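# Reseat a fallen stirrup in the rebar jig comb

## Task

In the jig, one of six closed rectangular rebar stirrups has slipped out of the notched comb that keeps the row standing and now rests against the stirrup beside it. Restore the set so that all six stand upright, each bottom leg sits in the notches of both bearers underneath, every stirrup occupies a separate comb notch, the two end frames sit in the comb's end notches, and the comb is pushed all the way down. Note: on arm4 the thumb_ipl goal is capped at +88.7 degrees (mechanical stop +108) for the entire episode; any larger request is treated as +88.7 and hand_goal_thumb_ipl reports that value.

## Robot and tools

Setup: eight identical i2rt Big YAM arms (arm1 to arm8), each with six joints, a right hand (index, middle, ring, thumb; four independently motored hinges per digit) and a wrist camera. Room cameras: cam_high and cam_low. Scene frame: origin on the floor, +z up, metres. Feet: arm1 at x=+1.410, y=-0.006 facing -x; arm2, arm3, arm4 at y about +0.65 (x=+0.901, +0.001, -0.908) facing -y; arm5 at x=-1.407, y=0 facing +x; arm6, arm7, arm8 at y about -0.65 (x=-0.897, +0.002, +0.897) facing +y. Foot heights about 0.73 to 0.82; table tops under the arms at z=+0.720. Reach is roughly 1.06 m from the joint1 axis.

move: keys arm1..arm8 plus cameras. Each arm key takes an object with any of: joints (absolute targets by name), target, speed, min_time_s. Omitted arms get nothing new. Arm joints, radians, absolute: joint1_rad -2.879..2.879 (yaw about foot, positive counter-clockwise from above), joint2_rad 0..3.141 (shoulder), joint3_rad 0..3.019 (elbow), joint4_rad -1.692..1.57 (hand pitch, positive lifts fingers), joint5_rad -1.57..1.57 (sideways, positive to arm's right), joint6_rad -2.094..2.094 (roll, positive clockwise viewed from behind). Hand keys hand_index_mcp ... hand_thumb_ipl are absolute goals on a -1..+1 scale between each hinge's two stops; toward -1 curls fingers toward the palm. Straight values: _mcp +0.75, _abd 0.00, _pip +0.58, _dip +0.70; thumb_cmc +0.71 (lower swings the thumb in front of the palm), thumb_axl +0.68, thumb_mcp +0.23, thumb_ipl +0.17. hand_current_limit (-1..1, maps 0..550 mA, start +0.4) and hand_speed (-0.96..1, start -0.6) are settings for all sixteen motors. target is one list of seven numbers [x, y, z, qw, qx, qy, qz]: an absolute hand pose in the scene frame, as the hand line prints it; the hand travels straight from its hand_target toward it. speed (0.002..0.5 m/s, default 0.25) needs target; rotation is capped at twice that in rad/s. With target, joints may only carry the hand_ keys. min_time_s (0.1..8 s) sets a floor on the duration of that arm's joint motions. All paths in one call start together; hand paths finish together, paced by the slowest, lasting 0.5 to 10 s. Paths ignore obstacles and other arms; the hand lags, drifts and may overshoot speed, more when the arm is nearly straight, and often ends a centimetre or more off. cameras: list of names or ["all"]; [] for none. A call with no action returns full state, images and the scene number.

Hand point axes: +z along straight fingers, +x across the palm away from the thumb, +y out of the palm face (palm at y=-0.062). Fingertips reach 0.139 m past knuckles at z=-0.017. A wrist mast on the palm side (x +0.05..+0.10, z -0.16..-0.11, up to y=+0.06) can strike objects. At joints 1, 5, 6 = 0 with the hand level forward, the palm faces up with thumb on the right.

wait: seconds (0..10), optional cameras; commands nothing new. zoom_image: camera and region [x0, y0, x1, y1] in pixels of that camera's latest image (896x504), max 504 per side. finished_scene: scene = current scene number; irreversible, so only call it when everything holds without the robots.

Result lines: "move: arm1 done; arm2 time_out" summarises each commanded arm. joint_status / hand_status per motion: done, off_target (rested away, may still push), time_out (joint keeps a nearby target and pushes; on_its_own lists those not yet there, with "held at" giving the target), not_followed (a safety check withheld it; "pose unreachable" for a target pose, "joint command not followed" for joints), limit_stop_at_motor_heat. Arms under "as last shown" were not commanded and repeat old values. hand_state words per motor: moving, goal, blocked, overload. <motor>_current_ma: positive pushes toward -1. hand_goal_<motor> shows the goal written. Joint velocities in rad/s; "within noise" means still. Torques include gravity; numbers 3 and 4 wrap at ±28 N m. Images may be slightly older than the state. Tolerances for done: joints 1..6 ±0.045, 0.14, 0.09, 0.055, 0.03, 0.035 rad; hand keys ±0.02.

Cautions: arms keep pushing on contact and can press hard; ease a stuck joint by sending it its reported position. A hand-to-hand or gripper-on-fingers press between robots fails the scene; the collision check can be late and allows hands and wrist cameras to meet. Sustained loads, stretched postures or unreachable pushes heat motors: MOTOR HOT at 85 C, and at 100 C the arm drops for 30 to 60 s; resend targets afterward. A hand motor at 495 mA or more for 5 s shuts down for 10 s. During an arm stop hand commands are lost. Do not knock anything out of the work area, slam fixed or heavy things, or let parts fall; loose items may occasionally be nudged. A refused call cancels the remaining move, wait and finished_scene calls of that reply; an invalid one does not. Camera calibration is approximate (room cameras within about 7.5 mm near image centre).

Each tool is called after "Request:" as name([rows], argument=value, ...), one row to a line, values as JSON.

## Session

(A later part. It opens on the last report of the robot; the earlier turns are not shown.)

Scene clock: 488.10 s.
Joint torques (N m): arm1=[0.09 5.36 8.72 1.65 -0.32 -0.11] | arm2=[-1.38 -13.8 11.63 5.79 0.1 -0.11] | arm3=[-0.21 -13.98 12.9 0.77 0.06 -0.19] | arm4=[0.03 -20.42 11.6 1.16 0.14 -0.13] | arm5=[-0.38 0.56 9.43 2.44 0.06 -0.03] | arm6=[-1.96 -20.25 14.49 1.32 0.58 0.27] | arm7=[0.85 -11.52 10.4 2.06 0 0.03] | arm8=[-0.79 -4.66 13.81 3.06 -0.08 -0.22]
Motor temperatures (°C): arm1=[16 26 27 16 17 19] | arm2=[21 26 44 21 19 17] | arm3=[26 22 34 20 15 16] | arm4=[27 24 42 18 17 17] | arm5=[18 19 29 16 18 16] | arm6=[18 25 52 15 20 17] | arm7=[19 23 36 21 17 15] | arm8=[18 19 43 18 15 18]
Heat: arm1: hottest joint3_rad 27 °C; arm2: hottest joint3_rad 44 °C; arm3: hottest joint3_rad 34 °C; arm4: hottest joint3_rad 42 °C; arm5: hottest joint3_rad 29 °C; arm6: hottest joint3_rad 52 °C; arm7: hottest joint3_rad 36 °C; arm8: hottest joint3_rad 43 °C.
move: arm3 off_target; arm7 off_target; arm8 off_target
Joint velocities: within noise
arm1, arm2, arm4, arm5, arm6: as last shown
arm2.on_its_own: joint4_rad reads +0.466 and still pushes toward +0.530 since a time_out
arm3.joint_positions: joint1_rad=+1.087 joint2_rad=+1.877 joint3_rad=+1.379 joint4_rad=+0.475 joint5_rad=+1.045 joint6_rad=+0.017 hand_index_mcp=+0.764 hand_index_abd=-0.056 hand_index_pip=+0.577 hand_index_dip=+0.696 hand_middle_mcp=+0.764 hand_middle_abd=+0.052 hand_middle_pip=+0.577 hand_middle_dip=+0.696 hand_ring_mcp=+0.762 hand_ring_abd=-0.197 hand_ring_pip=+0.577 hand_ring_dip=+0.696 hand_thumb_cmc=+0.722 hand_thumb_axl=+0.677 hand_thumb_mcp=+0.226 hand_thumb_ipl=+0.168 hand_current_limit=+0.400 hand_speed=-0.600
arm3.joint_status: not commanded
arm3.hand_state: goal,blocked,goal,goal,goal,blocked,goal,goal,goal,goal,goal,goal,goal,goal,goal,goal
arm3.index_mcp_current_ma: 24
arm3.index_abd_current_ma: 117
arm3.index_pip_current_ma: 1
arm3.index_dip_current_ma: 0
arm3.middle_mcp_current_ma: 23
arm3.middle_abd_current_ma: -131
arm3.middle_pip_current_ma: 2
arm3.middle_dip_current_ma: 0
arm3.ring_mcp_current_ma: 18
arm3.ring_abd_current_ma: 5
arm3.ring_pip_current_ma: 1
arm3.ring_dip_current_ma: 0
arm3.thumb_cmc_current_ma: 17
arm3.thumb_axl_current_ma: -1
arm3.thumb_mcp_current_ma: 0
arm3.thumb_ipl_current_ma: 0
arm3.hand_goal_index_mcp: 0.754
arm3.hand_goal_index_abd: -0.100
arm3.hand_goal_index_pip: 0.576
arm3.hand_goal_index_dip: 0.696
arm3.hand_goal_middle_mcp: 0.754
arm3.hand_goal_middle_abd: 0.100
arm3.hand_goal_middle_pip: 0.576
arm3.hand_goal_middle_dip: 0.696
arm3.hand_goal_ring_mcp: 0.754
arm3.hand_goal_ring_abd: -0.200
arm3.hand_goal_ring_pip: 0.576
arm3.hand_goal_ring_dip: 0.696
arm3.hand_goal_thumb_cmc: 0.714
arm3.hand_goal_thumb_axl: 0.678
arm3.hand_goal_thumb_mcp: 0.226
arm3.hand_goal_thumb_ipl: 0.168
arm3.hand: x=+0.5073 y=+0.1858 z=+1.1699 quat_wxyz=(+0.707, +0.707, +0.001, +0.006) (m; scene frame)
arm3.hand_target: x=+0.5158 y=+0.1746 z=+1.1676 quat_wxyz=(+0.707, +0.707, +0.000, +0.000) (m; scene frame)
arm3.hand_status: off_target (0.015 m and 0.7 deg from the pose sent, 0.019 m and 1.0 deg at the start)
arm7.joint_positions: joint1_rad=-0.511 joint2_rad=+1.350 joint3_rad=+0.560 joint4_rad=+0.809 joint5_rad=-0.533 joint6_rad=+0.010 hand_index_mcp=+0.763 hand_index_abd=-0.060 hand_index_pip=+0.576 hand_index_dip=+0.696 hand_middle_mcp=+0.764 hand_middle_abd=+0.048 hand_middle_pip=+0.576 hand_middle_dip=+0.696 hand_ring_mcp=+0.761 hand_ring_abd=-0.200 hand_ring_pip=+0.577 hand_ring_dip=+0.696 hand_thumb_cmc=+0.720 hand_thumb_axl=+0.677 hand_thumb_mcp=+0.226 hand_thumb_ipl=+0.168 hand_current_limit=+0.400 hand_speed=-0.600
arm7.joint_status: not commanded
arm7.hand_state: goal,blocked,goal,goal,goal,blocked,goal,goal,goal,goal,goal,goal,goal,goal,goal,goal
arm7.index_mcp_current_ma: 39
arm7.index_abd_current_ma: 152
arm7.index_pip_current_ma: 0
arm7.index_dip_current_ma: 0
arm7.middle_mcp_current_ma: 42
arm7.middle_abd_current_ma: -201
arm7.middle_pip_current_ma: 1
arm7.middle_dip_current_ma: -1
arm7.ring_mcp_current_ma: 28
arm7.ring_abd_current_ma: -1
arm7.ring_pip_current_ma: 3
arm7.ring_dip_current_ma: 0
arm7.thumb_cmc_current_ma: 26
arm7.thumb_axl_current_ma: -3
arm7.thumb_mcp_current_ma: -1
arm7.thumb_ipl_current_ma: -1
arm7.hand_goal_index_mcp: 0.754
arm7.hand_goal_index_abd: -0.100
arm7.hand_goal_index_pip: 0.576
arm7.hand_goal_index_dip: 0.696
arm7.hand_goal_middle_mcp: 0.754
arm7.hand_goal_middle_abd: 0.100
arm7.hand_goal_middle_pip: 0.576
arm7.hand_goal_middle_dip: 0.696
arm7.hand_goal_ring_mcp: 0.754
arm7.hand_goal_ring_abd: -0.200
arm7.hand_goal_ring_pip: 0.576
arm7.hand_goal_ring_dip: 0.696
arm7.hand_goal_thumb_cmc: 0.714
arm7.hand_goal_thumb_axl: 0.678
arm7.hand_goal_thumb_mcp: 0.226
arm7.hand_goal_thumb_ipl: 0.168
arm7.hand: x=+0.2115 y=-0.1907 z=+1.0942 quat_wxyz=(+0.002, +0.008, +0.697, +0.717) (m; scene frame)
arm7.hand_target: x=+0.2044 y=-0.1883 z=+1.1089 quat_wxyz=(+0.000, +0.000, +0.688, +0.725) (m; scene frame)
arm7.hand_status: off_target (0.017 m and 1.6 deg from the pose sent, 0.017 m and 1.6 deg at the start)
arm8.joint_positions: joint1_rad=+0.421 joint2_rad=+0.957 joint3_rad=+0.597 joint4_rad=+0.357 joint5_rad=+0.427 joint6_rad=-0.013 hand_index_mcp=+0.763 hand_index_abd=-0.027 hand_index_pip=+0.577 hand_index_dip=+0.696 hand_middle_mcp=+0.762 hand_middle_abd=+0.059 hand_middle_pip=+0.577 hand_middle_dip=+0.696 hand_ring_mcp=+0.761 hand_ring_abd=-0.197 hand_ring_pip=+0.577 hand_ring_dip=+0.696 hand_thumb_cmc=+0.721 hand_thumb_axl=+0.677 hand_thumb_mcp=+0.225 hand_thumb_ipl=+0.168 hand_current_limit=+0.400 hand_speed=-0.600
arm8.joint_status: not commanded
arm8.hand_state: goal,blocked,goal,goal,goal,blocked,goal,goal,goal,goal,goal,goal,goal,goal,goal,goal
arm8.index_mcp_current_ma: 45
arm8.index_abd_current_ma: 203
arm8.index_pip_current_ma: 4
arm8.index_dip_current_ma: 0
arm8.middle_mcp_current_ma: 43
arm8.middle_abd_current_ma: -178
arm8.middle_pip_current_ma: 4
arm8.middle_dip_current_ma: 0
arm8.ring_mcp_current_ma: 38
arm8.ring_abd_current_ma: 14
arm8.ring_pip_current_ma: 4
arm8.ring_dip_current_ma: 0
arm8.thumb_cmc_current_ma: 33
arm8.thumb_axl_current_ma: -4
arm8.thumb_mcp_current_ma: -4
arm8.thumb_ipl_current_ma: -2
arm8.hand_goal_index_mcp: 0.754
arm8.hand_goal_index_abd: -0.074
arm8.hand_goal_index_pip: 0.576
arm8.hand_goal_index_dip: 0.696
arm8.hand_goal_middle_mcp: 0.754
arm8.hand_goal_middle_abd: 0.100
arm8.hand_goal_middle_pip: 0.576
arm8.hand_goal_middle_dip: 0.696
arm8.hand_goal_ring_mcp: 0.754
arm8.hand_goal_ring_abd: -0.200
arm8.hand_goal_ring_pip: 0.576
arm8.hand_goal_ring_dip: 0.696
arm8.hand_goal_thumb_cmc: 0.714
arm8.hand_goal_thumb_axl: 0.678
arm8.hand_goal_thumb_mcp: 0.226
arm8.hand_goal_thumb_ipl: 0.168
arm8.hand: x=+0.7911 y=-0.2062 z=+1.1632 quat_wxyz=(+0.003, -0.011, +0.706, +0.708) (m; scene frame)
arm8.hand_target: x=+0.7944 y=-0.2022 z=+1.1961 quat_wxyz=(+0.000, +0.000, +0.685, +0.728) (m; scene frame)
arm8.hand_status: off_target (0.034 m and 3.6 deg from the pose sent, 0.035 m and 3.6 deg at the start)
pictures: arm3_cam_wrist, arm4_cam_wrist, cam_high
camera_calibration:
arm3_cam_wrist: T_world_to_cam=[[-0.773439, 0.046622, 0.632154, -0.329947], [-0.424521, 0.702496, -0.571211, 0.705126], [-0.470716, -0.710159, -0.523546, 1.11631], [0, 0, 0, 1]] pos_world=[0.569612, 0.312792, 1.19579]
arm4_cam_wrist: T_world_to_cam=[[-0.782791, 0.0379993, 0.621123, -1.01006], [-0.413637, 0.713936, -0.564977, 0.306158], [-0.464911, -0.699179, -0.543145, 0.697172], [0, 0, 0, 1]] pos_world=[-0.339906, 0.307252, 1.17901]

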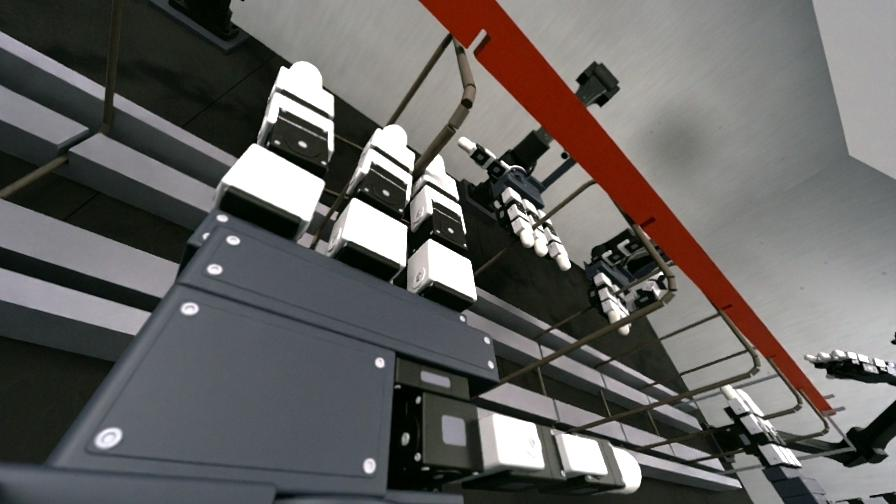

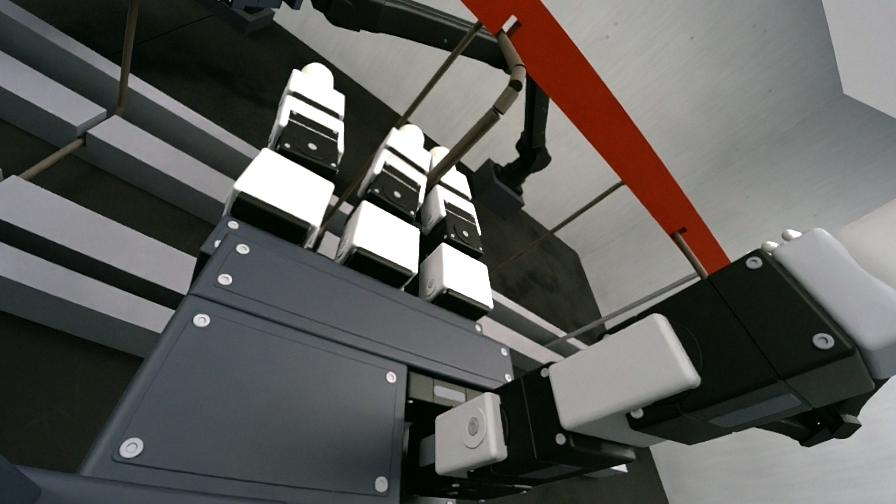

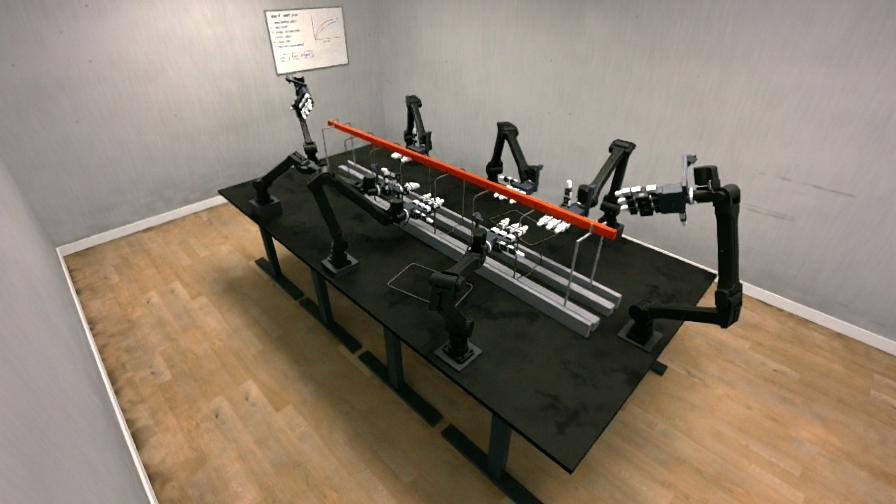

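Request:
move(arm3={"target":[0.520,0.174,1.168,0.7071,0.7071,0,0],"speed":0.05}, arm8={"target":[0.7965,-0.200,1.197,0,0,0.6852,0.7284],"speed":0.05}, arm2={"joints":{"joint4_rad":0.48,"joint3_rad":1.06},"min_time_s":1.5}, cameras=["cam_high","arm3_cam_wrist","arm4_cam_wrist","arm6_cam_wrist"])

Request:
zoom_image(camera="arm3_cam_wrist", region=[624, 212, 648, 236])

Request:
zoom_image(camera="arm3_cam_wrist", region=[430, 10, 490, 70])

Request:
zoom_image(camera="cam_high", region=[466, 175, 506, 215])

Request:
zoom_image(camera="cam_high", region=[506, 196, 546, 236])

Request:
zoom_image(camera="cam_high", region=[425, 165, 455, 195])

Request:
zoom_image(camera="arm6_cam_wrist", region=[680, 70, 740, 130])

Scene clock: 493.27 s.
Joint torques (N m): arm1=[0.79 5.42 8.73 1.62 -0.33 -0.12] | arm2=[-1.44 -13.74 10.3 3.67 0.11 -0.12] | arm3=[0.09 -14.04 12.97 0.76 0.03 -0.18] | arm4=[0.03 -20.07 11.56 1.18 0.11 -0.11] | arm5=[-0.38 0.56 9.43 2.44 0.06 -0.03] | arm6=[-2.02 -20.19 14.5 1.32 0.59 0.27] | arm7=[0.85 -11.46 10.39 2.09 -0.01 0.03] | arm8=[-0.67 -4.89 13.67 2.99 -0.09 -0.22]
Motor temperatures (°C): arm1=[16 26 27 16 17 19] | arm2=[21 26 43 21 19 17] | arm3=[26 23 34 20 15 16] | arm4=[27 24 42 18 17 17] | arm5=[18 19 29 16 18 16] | arm6=[18 25 52 15 20 17] | arm7=[19 23 36 21 17 15] | arm8=[18 19 43 18 15 18]
Heat: arm1: hottest joint3_rad 27 °C; arm2: hottest joint3_rad 43 °C; arm3: hottest joint3_rad 34 °C; arm4: hottest joint3_rad 42 °C; arm5: hottest joint3_rad 29 °C; arm6: hottest joint3_rad 52 °C; arm7: hottest joint3_rad 36 °C; arm8: hottest joint3_rad 43 °C.
move: arm2 done; arm3 off_target; arm8 off_target
Joint velocities: within noise
arm1, arm4, arm5, arm6, arm7: as last shown
arm2.joint_positions: joint1_rad=+0.075 joint2_rad=+1.521 joint3_rad=+1.044 joint4_rad=+0.465 joint5_rad=+0.058 joint6_rad=+0.007 hand_index_mcp=+0.776 hand_index_abd=+0.001 hand_index_pip=+0.577 hand_index_dip=+0.696 hand_middle_mcp=+0.773 hand_middle_abd=+0.001 hand_middle_pip=+0.577 hand_middle_dip=+0.696 hand_ring_mcp=+0.772 hand_ring_abd=+0.001 hand_ring_pip=+0.577 hand_ring_dip=+0.696 hand_thumb_cmc=-0.568 hand_thumb_axl=+0.677 hand_thumb_mcp=+0.226 hand_thumb_ipl=+0.168 hand_current_limit=+0.400 hand_speed=-0.600
arm2.joint_status: all done
arm2.hand_state: blocked,goal,goal,goal,goal,goal,goal,goal,goal,goal,goal,goal,goal,goal,goal,goal
arm2.index_mcp_current_ma: 10
arm2.index_abd_current_ma: 0
arm2.index_pip_current_ma: 0
arm2.index_dip_current_ma: 0
arm2.middle_mcp_current_ma: 8
arm2.middle_abd_current_ma: 0
arm2.middle_pip_current_ma: 0
arm2.middle_dip_current_ma: 0
arm2.ring_mcp_current_ma: 7
arm2.ring_abd_current_ma: 0
arm2.ring_pip_current_ma: 0
arm2.ring_dip_current_ma: 0
arm2.thumb_cmc_current_ma: 0
arm2.thumb_axl_current_ma: 0
arm2.thumb_mcp_current_ma: 0
arm2.thumb_ipl_current_ma: 0
arm2.hand_goal_index_mcp: 0.754
arm2.hand_goal_index_abd: 0.000
arm2.hand_goal_index_pip: 0.576
arm2.hand_goal_index_dip: 0.696
arm2.hand_goal_middle_mcp: 0.754
arm2.hand_goal_middle_abd: 0.000
arm2.hand_goal_middle_pip: 0.576
arm2.hand_goal_middle_dip: 0.696
arm2.hand_goal_ring_mcp: 0.754
arm2.hand_goal_ring_abd: 0.000
arm2.hand_goal_ring_pip: 0.576
arm2.hand_goal_ring_dip: 0.696
arm2.hand_goal_thumb_cmc: -0.570
arm2.hand_goal_thumb_axl: 0.678
arm2.hand_goal_thumb_mcp: 0.226
arm2.hand_goal_thumb_ipl: 0.168
arm2.hand: x=+0.9204 y=-0.0041 z=+1.2425 quat_wxyz=(+0.704, +0.710, +0.007, +0.003) (m; scene frame)
arm2.hand_target: x=+0.9114 y=+0.0022 z=+1.2691 quat_wxyz=(+0.722, +0.692, +0.005, -0.006) (m; scene frame)
arm2.hand_status: not commanded
arm3.joint_positions: joint1_rad=+1.087 joint2_rad=+1.883 joint3_rad=+1.388 joint4_rad=+0.471 joint5_rad=+1.048 joint6_rad=+0.016 hand_index_mcp=+0.764 hand_index_abd=-0.056 hand_index_pip=+0.577 hand_index_dip=+0.696 hand_middle_mcp=+0.764 hand_middle_abd=+0.052 hand_middle_pip=+0.577 hand_middle_dip=+0.696 hand_ring_mcp=+0.762 hand_ring_abd=-0.197 hand_ring_pip=+0.577 hand_ring_dip=+0.696 hand_thumb_cmc=+0.722 hand_thumb_axl=+0.677 hand_thumb_mcp=+0.226 hand_thumb_ipl=+0.168 hand_current_limit=+0.400 hand_speed=-0.600
arm3.joint_status: not commanded
arm3.hand_state: goal,blocked,goal,goal,goal,blocked,goal,goal,goal,goal,goal,goal,goal,goal,goal,goal
arm3.index_mcp_current_ma: 24
arm3.index_abd_current_ma: 117
arm3.index_pip_current_ma: 1
arm3.index_dip_current_ma: 0
arm3.middle_mcp_current_ma: 24
arm3.middle_abd_current_ma: -131
arm3.middle_pip_current_ma: 2
arm3.middle_dip_current_ma: 0
arm3.ring_mcp_current_ma: 18
arm3.ring_abd_current_ma: 5
arm3.ring_pip_current_ma: 1
arm3.ring_dip_current_ma: 0
arm3.thumb_cmc_current_ma: 17
arm3.thumb_axl_current_ma: -1
arm3.thumb_mcp_current_ma: 0
arm3.thumb_ipl_current_ma: 0
arm3.hand_goal_index_mcp: 0.754
arm3.hand_goal_index_abd: -0.100
arm3.hand_goal_index_pip: 0.576
arm3.hand_goal_index_dip: 0.696
arm3.hand_goal_middle_mcp: 0.754
arm3.hand_goal_middle_abd: 0.100
arm3.hand_goal_middle_pip: 0.576
arm3.hand_goal_middle_dip: 0.696
arm3.hand_goal_ring_mcp: 0.754
arm3.hand_goal_ring_abd: -0.200
arm3.hand_goal_ring_pip: 0.576
arm3.hand_goal_ring_dip: 0.696
arm3.hand_goal_thumb_cmc: 0.714
arm3.hand_goal_thumb_axl: 0.678
arm3.hand_goal_thumb_mcp: 0.226
arm3.hand_goal_thumb_ipl: 0.168
arm3.hand: x=+0.5090 y=+0.1846 z=+1.1705 quat_wxyz=(+0.708, +0.707, +0.000, +0.005) (m; scene frame)
arm3.hand_target: x=+0.5193 y=+0.1747 z=+1.1676 quat_wxyz=(+0.707, +0.707, +0.000, +0.000) (m; scene frame)
arm3.hand_status: off_target (0.015 m and 0.6 deg from the pose sent, 0.017 m and 0.7 deg at the start)
arm7.middle_mcp_current_ma: 43
arm7.middle_pip_current_ma: 2
arm7.hand_target: x=+0.2045 y=-0.1883 z=+1.1089 quat_wxyz=(+0.000, +0.000, +0.688, +0.725) (m; scene frame)
arm8.joint_positions: joint1_rad=+0.413 joint2_rad=+0.957 joint3_rad=+0.597 joint4_rad=+0.357 joint5_rad=+0.419 joint6_rad=-0.013 hand_index_mcp=+0.763 hand_index_abd=-0.027 hand_index_pip=+0.577 hand_index_dip=+0.696 hand_middle_mcp=+0.762 hand_middle_abd=+0.059 hand_middle_pip=+0.577 hand_middle_dip=+0.696 hand_ring_mcp=+0.761 hand_ring_abd=-0.197 hand_ring_pip=+0.577 hand_ring_dip=+0.696 hand_thumb_cmc=+0.721 hand_thumb_axl=+0.677 hand_thumb_mcp=+0.225 hand_thumb_ipl=+0.168 hand_current_limit=+0.400 hand_speed=-0.600
arm8.joint_status: not commanded
arm8.hand_state: goal,blocked,goal,goal,goal,blocked,goal,goal,goal,goal,goal,goal,goal,goal,goal,goal
arm8.index_mcp_current_ma: 45
arm8.index_abd_current_ma: 202
arm8.index_pip_current_ma: 4
arm8.index_dip_current_ma: 0
arm8.middle_mcp_current_ma: 43
arm8.middle_abd_current_ma: -178
arm8.middle_pip_current_ma: 4
arm8.middle_dip_current_ma: 0
arm8.ring_mcp_current_ma: 38
arm8.ring_abd_current_ma: 14
arm8.ring_pip_current_ma: 4
arm8.ring_dip_current_ma: 0
arm8.thumb_cmc_current_ma: 33
arm8.thumb_axl_current_ma: -4
arm8.thumb_mcp_current_ma: -4
arm8.thumb_ipl_current_ma: -2
arm8.hand_goal_index_mcp: 0.754
arm8.hand_goal_index_abd: -0.074
arm8.hand_goal_index_pip: 0.576
arm8.hand_goal_index_dip: 0.696
arm8.hand_goal_middle_mcp: 0.754
arm8.hand_goal_middle_abd: 0.100
arm8.hand_goal_middle_pip: 0.576
arm8.hand_goal_middle_dip: 0.696
arm8.hand_goal_ring_mcp: 0.754
arm8.hand_goal_ring_abd: -0.200
arm8.hand_goal_ring_pip: 0.576
arm8.hand_goal_ring_dip: 0.696
arm8.hand_goal_thumb_cmc: 0.714
arm8.hand_goal_thumb_axl: 0.678
arm8.hand_goal_thumb_mcp: 0.226
arm8.hand_goal_thumb_ipl: 0.168
arm8.hand: x=+0.7930 y=-0.2054 z=+1.1632 quat_wxyz=(+0.003, -0.011, +0.706, +0.708) (m; scene frame)
arm8.hand_target: x=+0.7969 y=-0.2021 z=+1.1961 quat_wxyz=(+0.000, +0.000, +0.685, +0.728) (m; scene frame)
arm8.hand_status: off_target (0.034 m and 3.6 deg from the pose sent, 0.035 m and 3.6 deg at the start)
pictures: arm3_cam_wrist, arm4_cam_wrist, arm6_cam_wrist, cam_high
camera_calibration:
arm3_cam_wrist: T_world_to_cam=[[-0.772972, 0.0494343, 0.632512, -0.330132], [-0.422369, 0.703824, -0.571171, 0.705602], [-0.473412, -0.708652, -0.523156, 1.11718], [0, 0, 0, 1]] pos_world=[0.571727, 0.311391, 1.19629]
arm4_cam_wrist: T_world_to_cam=[[-0.782791, 0.0379993, 0.621123, -1.01006], [-0.413637, 0.713936, -0.564977, 0.306158], [-0.464911, -0.699179, -0.543145, 0.697172], [0, 0, 0, 1]] pos_world=[-0.339906, 0.307252, 1.17901]
arm6_cam_wrist: T_world_to_cam=[[0.713942, -0.315982, 0.624854, -0.632859], [0.0998511, -0.837323, -0.537513, 0.443193], [0.693049, 0.446146, -0.566249, 0.867205], [0, 0, 0, 1]] pos_world=[-0.193444, -0.215776, 1.12472]

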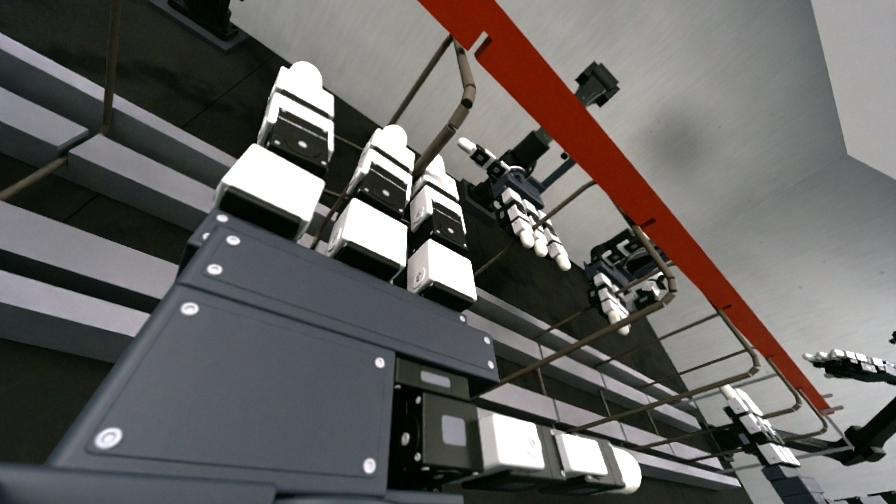

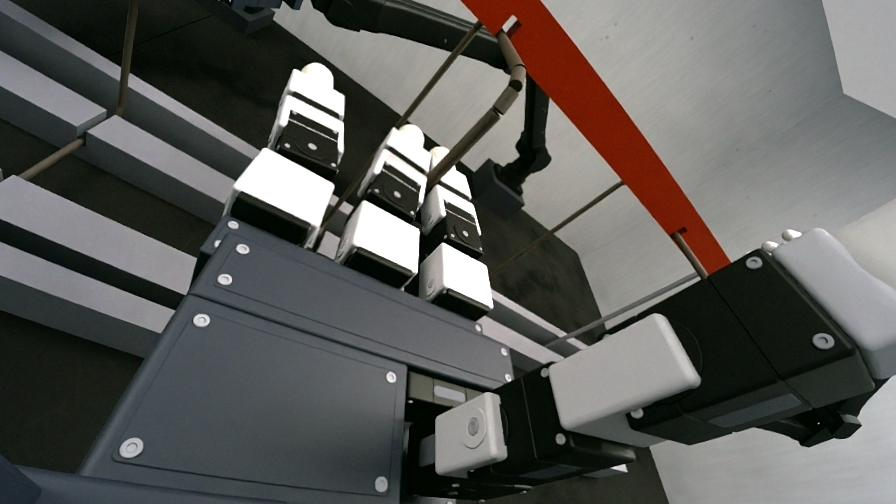

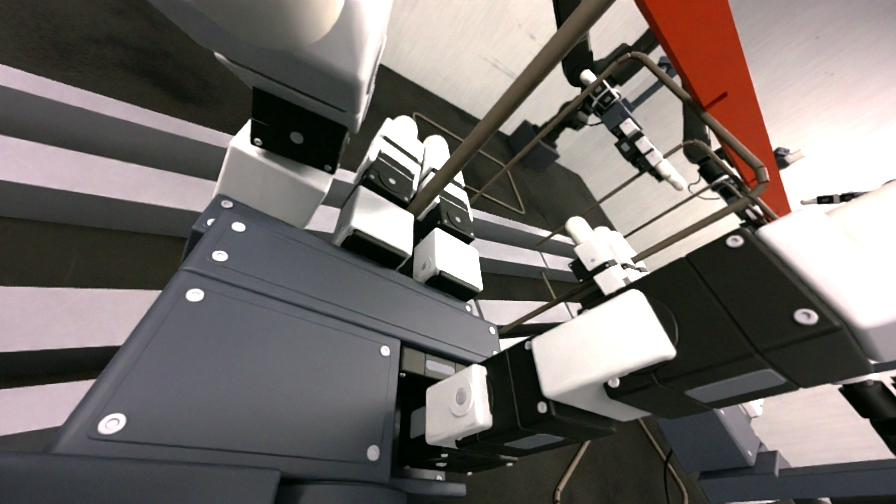

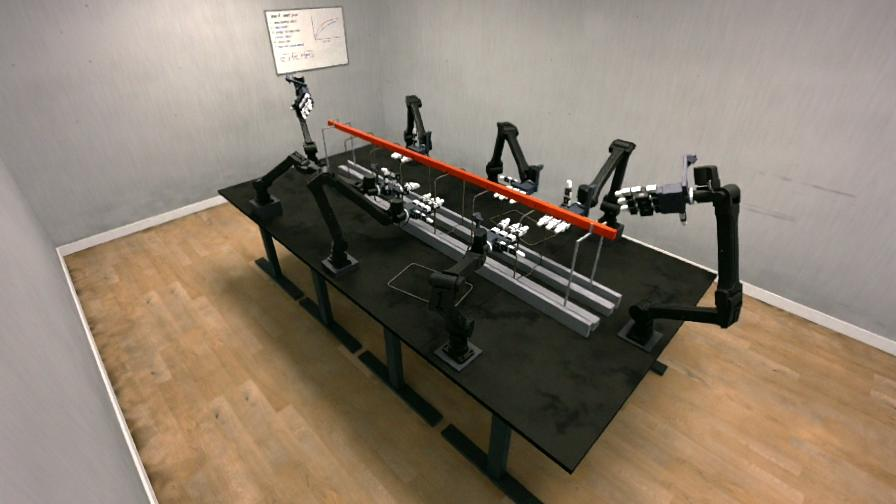

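Scaled by 21.000.

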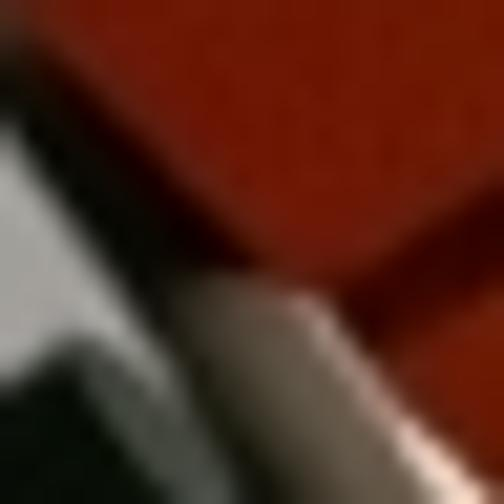

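Scaled by 8.400.

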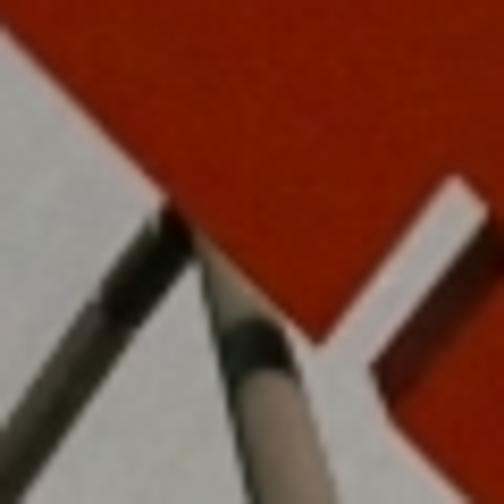

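Scaled by 12.600.

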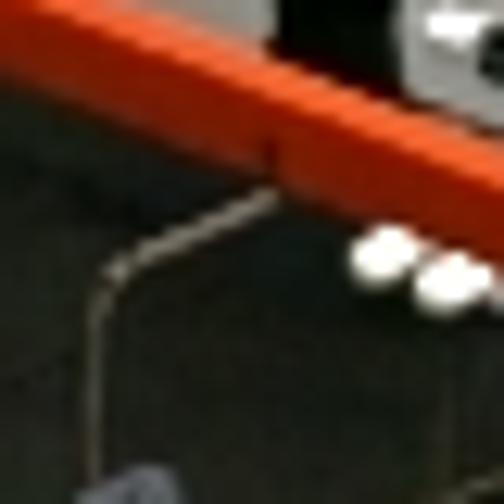

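Scaled by 12.600.

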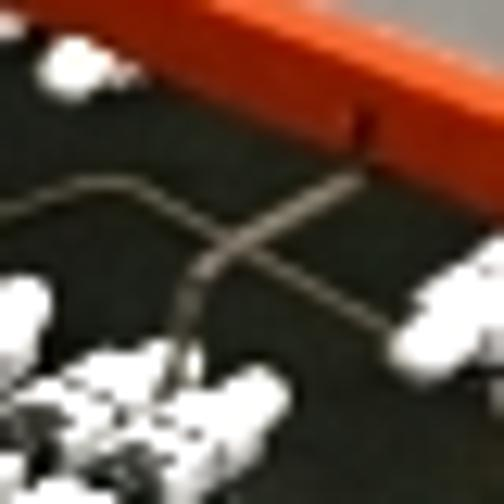

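Scaled by 16.800.

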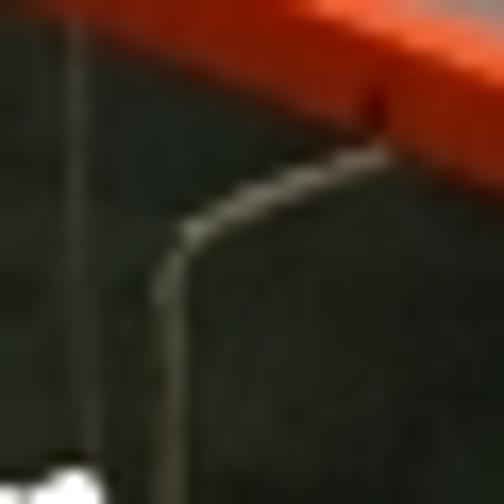

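Scaled by 8.400.

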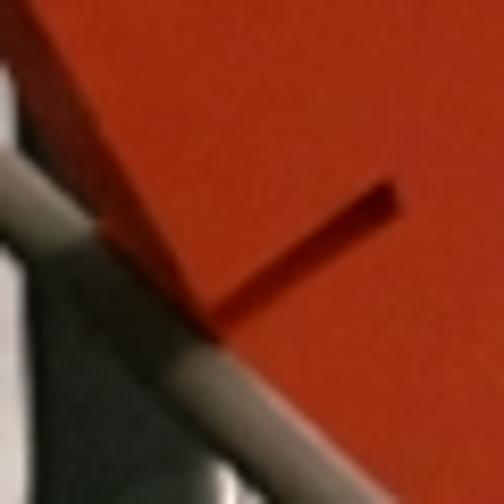

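Request:
move(arm2={"joints":{"joint4_rad":0.45,"joint3_rad":1.06},"min_time_s":1.5}, cameras=["cam_high","arm3_cam_wrist","arm4_cam_wrist"])

Request:
zoom_image(camera="arm4_cam_wrist", region=[440, 0, 600, 120])

Request:
zoom_image(camera="arm3_cam_wrist", region=[624, 212, 648, 236])

Request:
zoom_image(camera="arm3_cam_wrist", region=[430, 10, 490, 70])

Request:
zoom_image(camera="cam_high", region=[425, 165, 455, 195])

Scene clock: 497.27 s.
Joint torques (N m): arm1=[0.62 5.83 8.85 1.63 -0.31 -0.18] | arm2=[-1.38 -13.63 10.26 2.8 0.11 -0.11] | arm3=[0.09 -13.98 12.97 0.76 0.03 -0.18] | arm4=[0.5 -19.66 11.51 1.24 0.1 -0.14] | arm5=[-0.32 0.62 9.42 2.44 0.07 -0.03] | arm6=[-1.96 -20.19 14.5 1.32 0.59 0.27] | arm7=[0.85 -11.34 10.35 2.04 -0.03 0.04] | arm8=[-0.85 -4.84 13.64 2.99 -0.09 -0.23]
Motor temperatures (°C): arm1=[16 26 27 16 17 19] | arm2=[21 26 43 21 19 17] | arm3=[26 23 35 20 15 16] | arm4=[27 24 42 18 17 17] | arm5=[18 19 29 16 18 16] | arm6=[18 25 52 15 20 17] | arm7=[19 23 35 21 17 15] | arm8=[18 19 43 18 15 18]
Heat: arm1: hottest joint3_rad 27 °C; arm2: hottest joint3_rad 43 °C; arm3: hottest joint3_rad 35 °C; arm4: hottest joint3_rad 42 °C; arm5: hottest joint3_rad 29 °C; arm6: hottest joint3_rad 52 °C; arm7: hottest joint3_rad 35 °C; arm8: hottest joint3_rad 43 °C.
move: arm2 done
Joint velocities: within noise
arm1, arm3, arm4, arm5, arm6, arm7, arm8: as last shown
arm2.joint_positions: joint1_rad=+0.075 joint2_rad=+1.520 joint3_rad=+1.044 joint4_rad=+0.455 joint5_rad=+0.058 joint6_rad=+0.007 hand_index_mcp=+0.776 hand_index_abd=+0.001 hand_index_pip=+0.577 hand_index_dip=+0.696 hand_middle_mcp=+0.773 hand_middle_abd=+0.001 hand_middle_pip=+0.577 hand_middle_dip=+0.696 hand_ring_mcp=+0.772 hand_ring_abd=+0.001 hand_ring_pip=+0.577 hand_ring_dip=+0.696 hand_thumb_cmc=-0.568 hand_thumb_axl=+0.677 hand_thumb_mcp=+0.226 hand_thumb_ipl=+0.168 hand_current_limit=+0.400 hand_speed=-0.600
arm2.joint_status: all done
arm2.hand_state: blocked,goal,goal,goal,goal,goal,goal,goal,goal,goal,goal,goal,goal,goal,goal,goal
arm2.index_mcp_current_ma: 10
arm2.index_abd_current_ma: 0
arm2.index_pip_current_ma: 0
arm2.index_dip_current_ma: 0
arm2.middle_mcp_current_ma: 8
arm2.middle_abd_current_ma: 0
arm2.middle_pip_current_ma: 0
arm2.middle_dip_current_ma: 0
arm2.ring_mcp_current_ma: 7
arm2.ring_abd_current_ma: 0
arm2.ring_pip_current_ma: 0
arm2.ring_dip_current_ma: 0
arm2.thumb_cmc_current_ma: 0
arm2.thumb_axl_current_ma: 0
arm2.thumb_mcp_current_ma: 0
arm2.thumb_ipl_current_ma: 0
arm2.hand_goal_index_mcp: 0.754
arm2.hand_goal_index_abd: 0.000
arm2.hand_goal_index_pip: 0.576
arm2.hand_goal_index_dip: 0.696
arm2.hand_goal_middle_mcp: 0.754
arm2.hand_goal_middle_abd: 0.000
arm2.hand_goal_middle_pip: 0.576
arm2.hand_goal_middle_dip: 0.696
arm2.hand_goal_ring_mcp: 0.754
arm2.hand_goal_ring_abd: 0.000
arm2.hand_goal_ring_pip: 0.576
arm2.hand_goal_ring_dip: 0.696
arm2.hand_goal_thumb_cmc: -0.570
arm2.hand_goal_thumb_axl: 0.678
arm2.hand_goal_thumb_mcp: 0.226
arm2.hand_goal_thumb_ipl: 0.168
arm2.hand: x=+0.9204 y=-0.0046 z=+1.2406 quat_wxyz=(+0.700, +0.714, +0.007, +0.003) (m; scene frame)
arm2.hand_target: x=+0.9115 y=-0.0005 z=+1.2618 quat_wxyz=(+0.712, +0.703, +0.005, -0.006) (m; scene frame)
arm2.hand_status: not commanded
arm7.joint_positions: joint1_rad=-0.511 joint2_rad=+1.350 joint3_rad=+0.560 joint4_rad=+0.809 joint5_rad=-0.533 joint6_rad=+0.010 hand_index_mcp=+0.763 hand_index_abd=-0.060 hand_index_pip=+0.576 hand_index_dip=+0.696 hand_middle_mcp=+0.764 hand_middle_abd=+0.048 hand_middle_pip=+0.577 hand_middle_dip=+0.696 hand_ring_mcp=+0.761 hand_ring_abd=-0.200 hand_ring_pip=+0.577 hand_ring_dip=+0.696 hand_thumb_cmc=+0.720 hand_thumb_axl=+0.677 hand_thumb_mcp=+0.226 hand_thumb_ipl=+0.168 hand_current_limit=+0.400 hand_speed=-0.600
arm7.index_mcp_current_ma: 40
arm7.index_pip_current_ma: 1
arm7.middle_mcp_current_ma: 44
pictures: arm3_cam_wrist, arm4_cam_wrist, cam_high
camera_calibration:
arm3_cam_wrist: T_world_to_cam=[[-0.772972, 0.0494343, 0.632512, -0.330132], [-0.422369, 0.703824, -0.571171, 0.705602], [-0.473412, -0.708652, -0.523156, 1.11718], [0, 0, 0, 1]] pos_world=[0.571727, 0.311391, 1.19629]
arm4_cam_wrist: T_world_to_cam=[[-0.782791, 0.0379993, 0.621123, -1.01006], [-0.413637, 0.713936, -0.564977, 0.306158], [-0.464911, -0.699179, -0.543145, 0.697172], [0, 0, 0, 1]] pos_world=[-0.339906, 0.307252, 1.17901]

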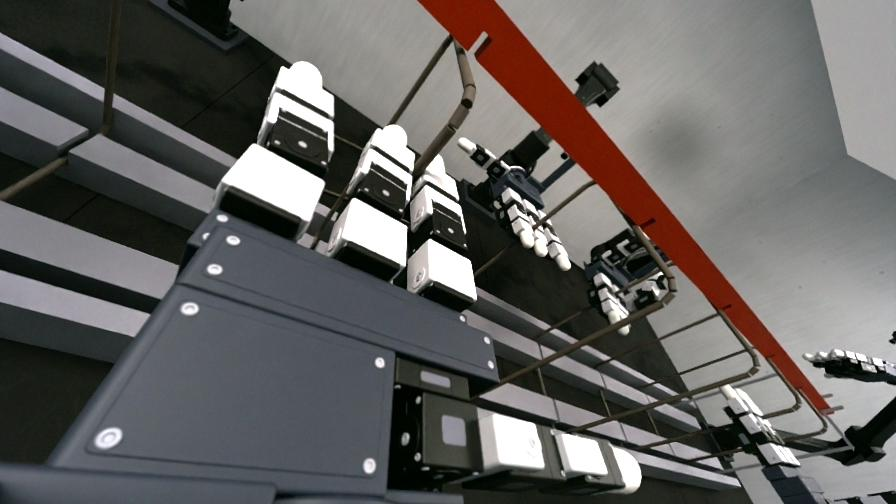

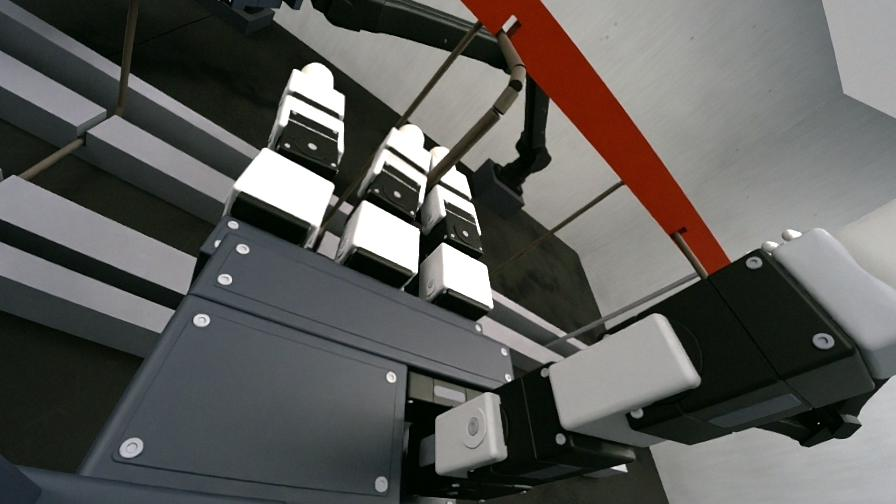

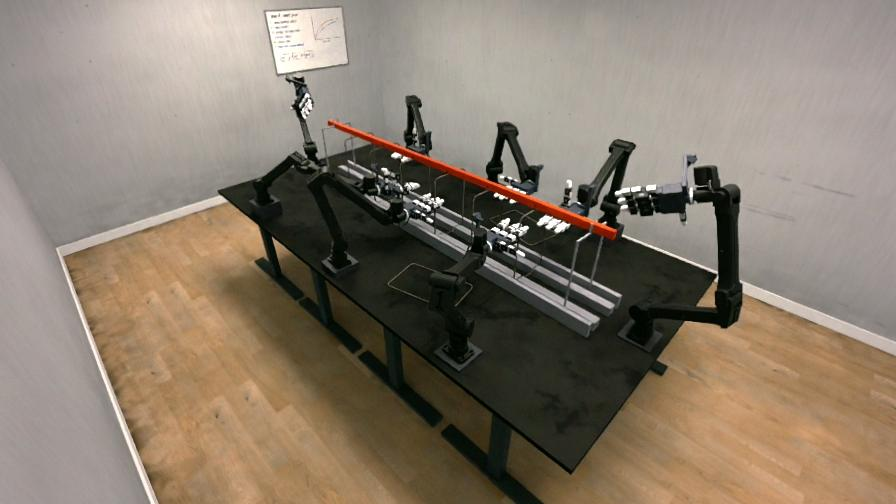

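Scaled by 3.150.

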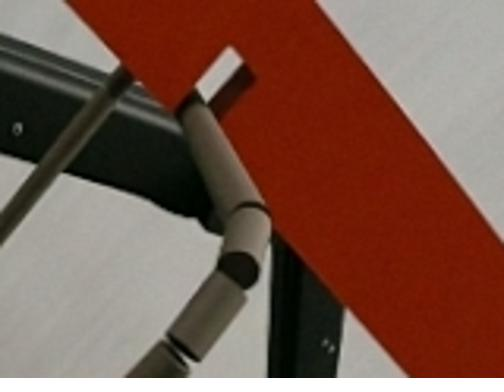

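Scaled by 21.000.

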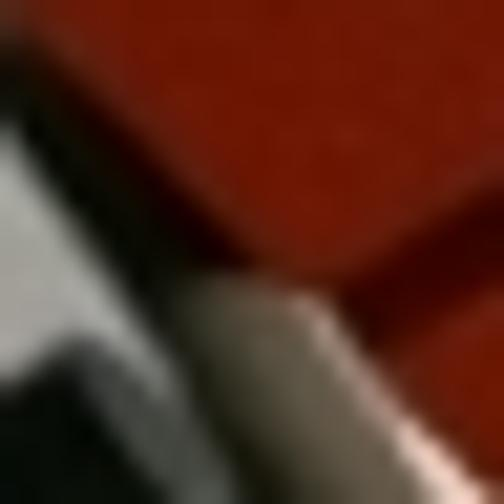

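Scaled by 8.400.

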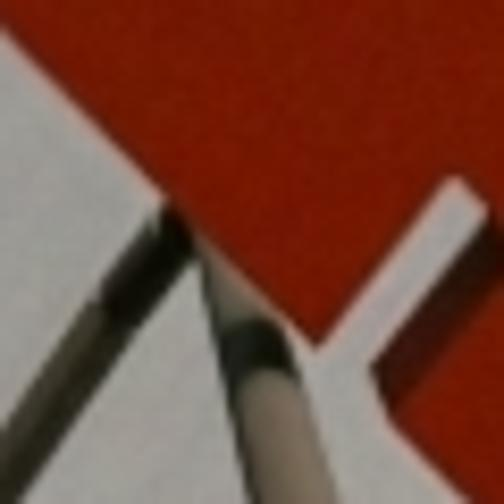

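Scaled by 16.800.

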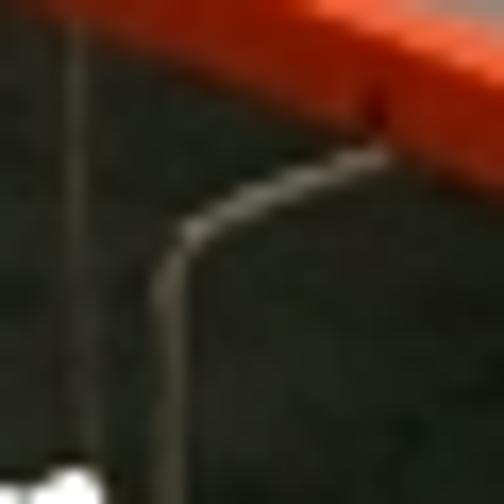

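Request:
move(arm2={"joints":{"joint4_rad":0.53,"joint3_rad":1.07},"min_time_s":1.2})

Request:
move(arm7={"target":[0.201,-0.188,1.109,0,0,0.6885,0.7255],"speed":0.05}, cameras=["cam_high","arm3_cam_wrist","arm6_cam_wrist"])

Request:
zoom_image(camera="arm3_cam_wrist", region=[624, 212, 648, 236])

Request:
zoom_image(camera="cam_high", region=[425, 165, 455, 195])

Request:
zoom_image(camera="arm6_cam_wrist", region=[690, 94, 726, 130])

Scene clock: 504.53 s.
Joint torques (N m): arm1=[0.44 5.54 8.84 1.72 -0.36 -0.13] | arm2=[-1.38 -13.74 10.97 5.67 0.11 -0.12] | arm3=[0.09 -13.98 12.97 0.75 0.03 -0.18] | arm4=[0.97 -20.6 11.63 1.01 0.15 -0.11] | arm5=[-0.38 0.56 9.43 2.44 0.06 -0.03] | arm6=[-1.9 -20.25 14.49 1.31 0.59 0.27] | arm7=[0.62 -11.46 10.35 2.13 -0.03 0.04] | arm8=[-0.79 -4.72 13.65 2.99 -0.08 -0.22]
Motor temperatures (°C): arm1=[16 26 27 16 17 19] | arm2=[21 26 42 21 19 17] | arm3=[26 23 36 20 15 16] | arm4=[27 24 42 18 17 17] | arm5=[18 19 29 16 18 16] | arm6=[18 25 52 15 20 17] | arm7=[19 23 35 21 17 15] | arm8=[18 19 43 18 15 18]
Heat: arm1: hottest joint3_rad 27 °C; arm2: hottest joint3_rad 42 °C; arm3: hottest joint3_rad 36 °C; arm4: hottest joint3_rad 42 °C; arm5: hottest joint3_rad 29 °C; arm6: hottest joint3_rad 52 °C; arm7: hottest joint3_rad 35 °C; arm8: hottest joint3_rad 43 °C.
move: arm2 time_out
Joint velocities: within noise
arm1, arm3, arm4, arm5, arm6, arm7, arm8: as last shown
arm2.joint_positions: joint1_rad=+0.075 joint2_rad=+1.521 joint3_rad=+1.044 joint4_rad=+0.469 joint5_rad=+0.058 joint6_rad=+0.007 hand_index_mcp=+0.776 hand_index_abd=+0.001 hand_index_pip=+0.577 hand_index_dip=+0.696 hand_middle_mcp=+0.773 hand_middle_abd=+0.001 hand_middle_pip=+0.577 hand_middle_dip=+0.696 hand_ring_mcp=+0.772 hand_ring_abd=+0.001 hand_ring_pip=+0.577 hand_ring_dip=+0.696 hand_thumb_cmc=-0.568 hand_thumb_axl=+0.677 hand_thumb_mcp=+0.226 hand_thumb_ipl=+0.168 hand_current_limit=+0.400 hand_speed=-0.600
arm2.joint_status: joint4_rad time_out (moved +0.015 of +0.075); the others done
arm2.hand_state: blocked,goal,goal,goal,goal,goal,goal,goal,goal,goal,goal,goal,goal,goal,goal,goal
arm2.index_mcp_current_ma: 10
arm2.index_abd_current_ma: 0
arm2.index_pip_current_ma: 0
arm2.index_dip_current_ma: 0
arm2.middle_mcp_current_ma: 8
arm2.middle_abd_current_ma: 0
arm2.middle_pip_current_ma: 0
arm2.middle_dip_current_ma: 0
arm2.ring_mcp_current_ma: 7
arm2.ring_abd_current_ma: 0
arm2.ring_pip_current_ma: 0
arm2.ring_dip_current_ma: 0
arm2.thumb_cmc_current_ma: 0
arm2.thumb_axl_current_ma: 0
arm2.thumb_mcp_current_ma: 0
arm2.thumb_ipl_current_ma: 0
arm2.hand_goal_index_mcp: 0.754
arm2.hand_goal_index_abd: 0.000
arm2.hand_goal_index_pip: 0.576
arm2.hand_goal_index_dip: 0.696
arm2.hand_goal_middle_mcp: 0.754
arm2.hand_goal_middle_abd: 0.000
arm2.hand_goal_middle_pip: 0.576
arm2.hand_goal_middle_dip: 0.696
arm2.hand_goal_ring_mcp: 0.754
arm2.hand_goal_ring_abd: 0.000
arm2.hand_goal_ring_pip: 0.576
arm2.hand_goal_ring_dip: 0.696
arm2.hand_goal_thumb_cmc: -0.570
arm2.hand_goal_thumb_axl: 0.678
arm2.hand_goal_thumb_mcp: 0.226
arm2.hand_goal_thumb_ipl: 0.168
arm2.on_its_own: joint4_rad reads +0.469 and still pushes toward +0.530 since a time_out
arm2.hand: x=+0.9204 y=-0.0037 z=+1.2437 quat_wxyz=(+0.705, +0.709, +0.007, +0.003) (m; scene frame)
arm2.hand_target: x=+0.9114 y=+0.0067 z=+1.2868 quat_wxyz=(+0.742, +0.670, +0.003, -0.004) (m; scene frame)
arm2.hand_status: not commanded
arm7.hand: x=+0.2115 y=-0.1908 z=+1.0944 quat_wxyz=(+0.002, +0.008, +0.697, +0.717) (m; scene frame)
arm7.hand_target: x=+0.2045 y=-0.1884 z=+1.1090 quat_wxyz=(+0.000, +0.000, +0.688, +0.726) (m; scene frame)
pictures: none

not run: a stop came earlier in this reply.

Scaled by 21.000.
This view is cut from an older image: the scene may have changed since it was taken.

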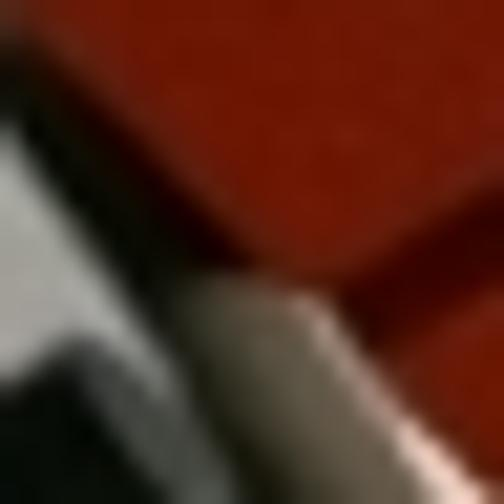

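Scaled by 16.800.
This view is cut from an older image: the scene may have changed since it was taken.

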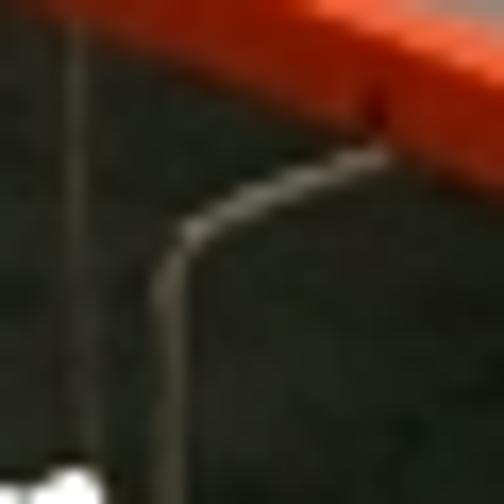

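This scene's latest camera images include none from arm6_cam_wrist. They are from: arm3_cam_wrist, arm4_cam_wrist, cam_high. arm6_cam_wrist's image comes with the result of a call that names it in "cameras".


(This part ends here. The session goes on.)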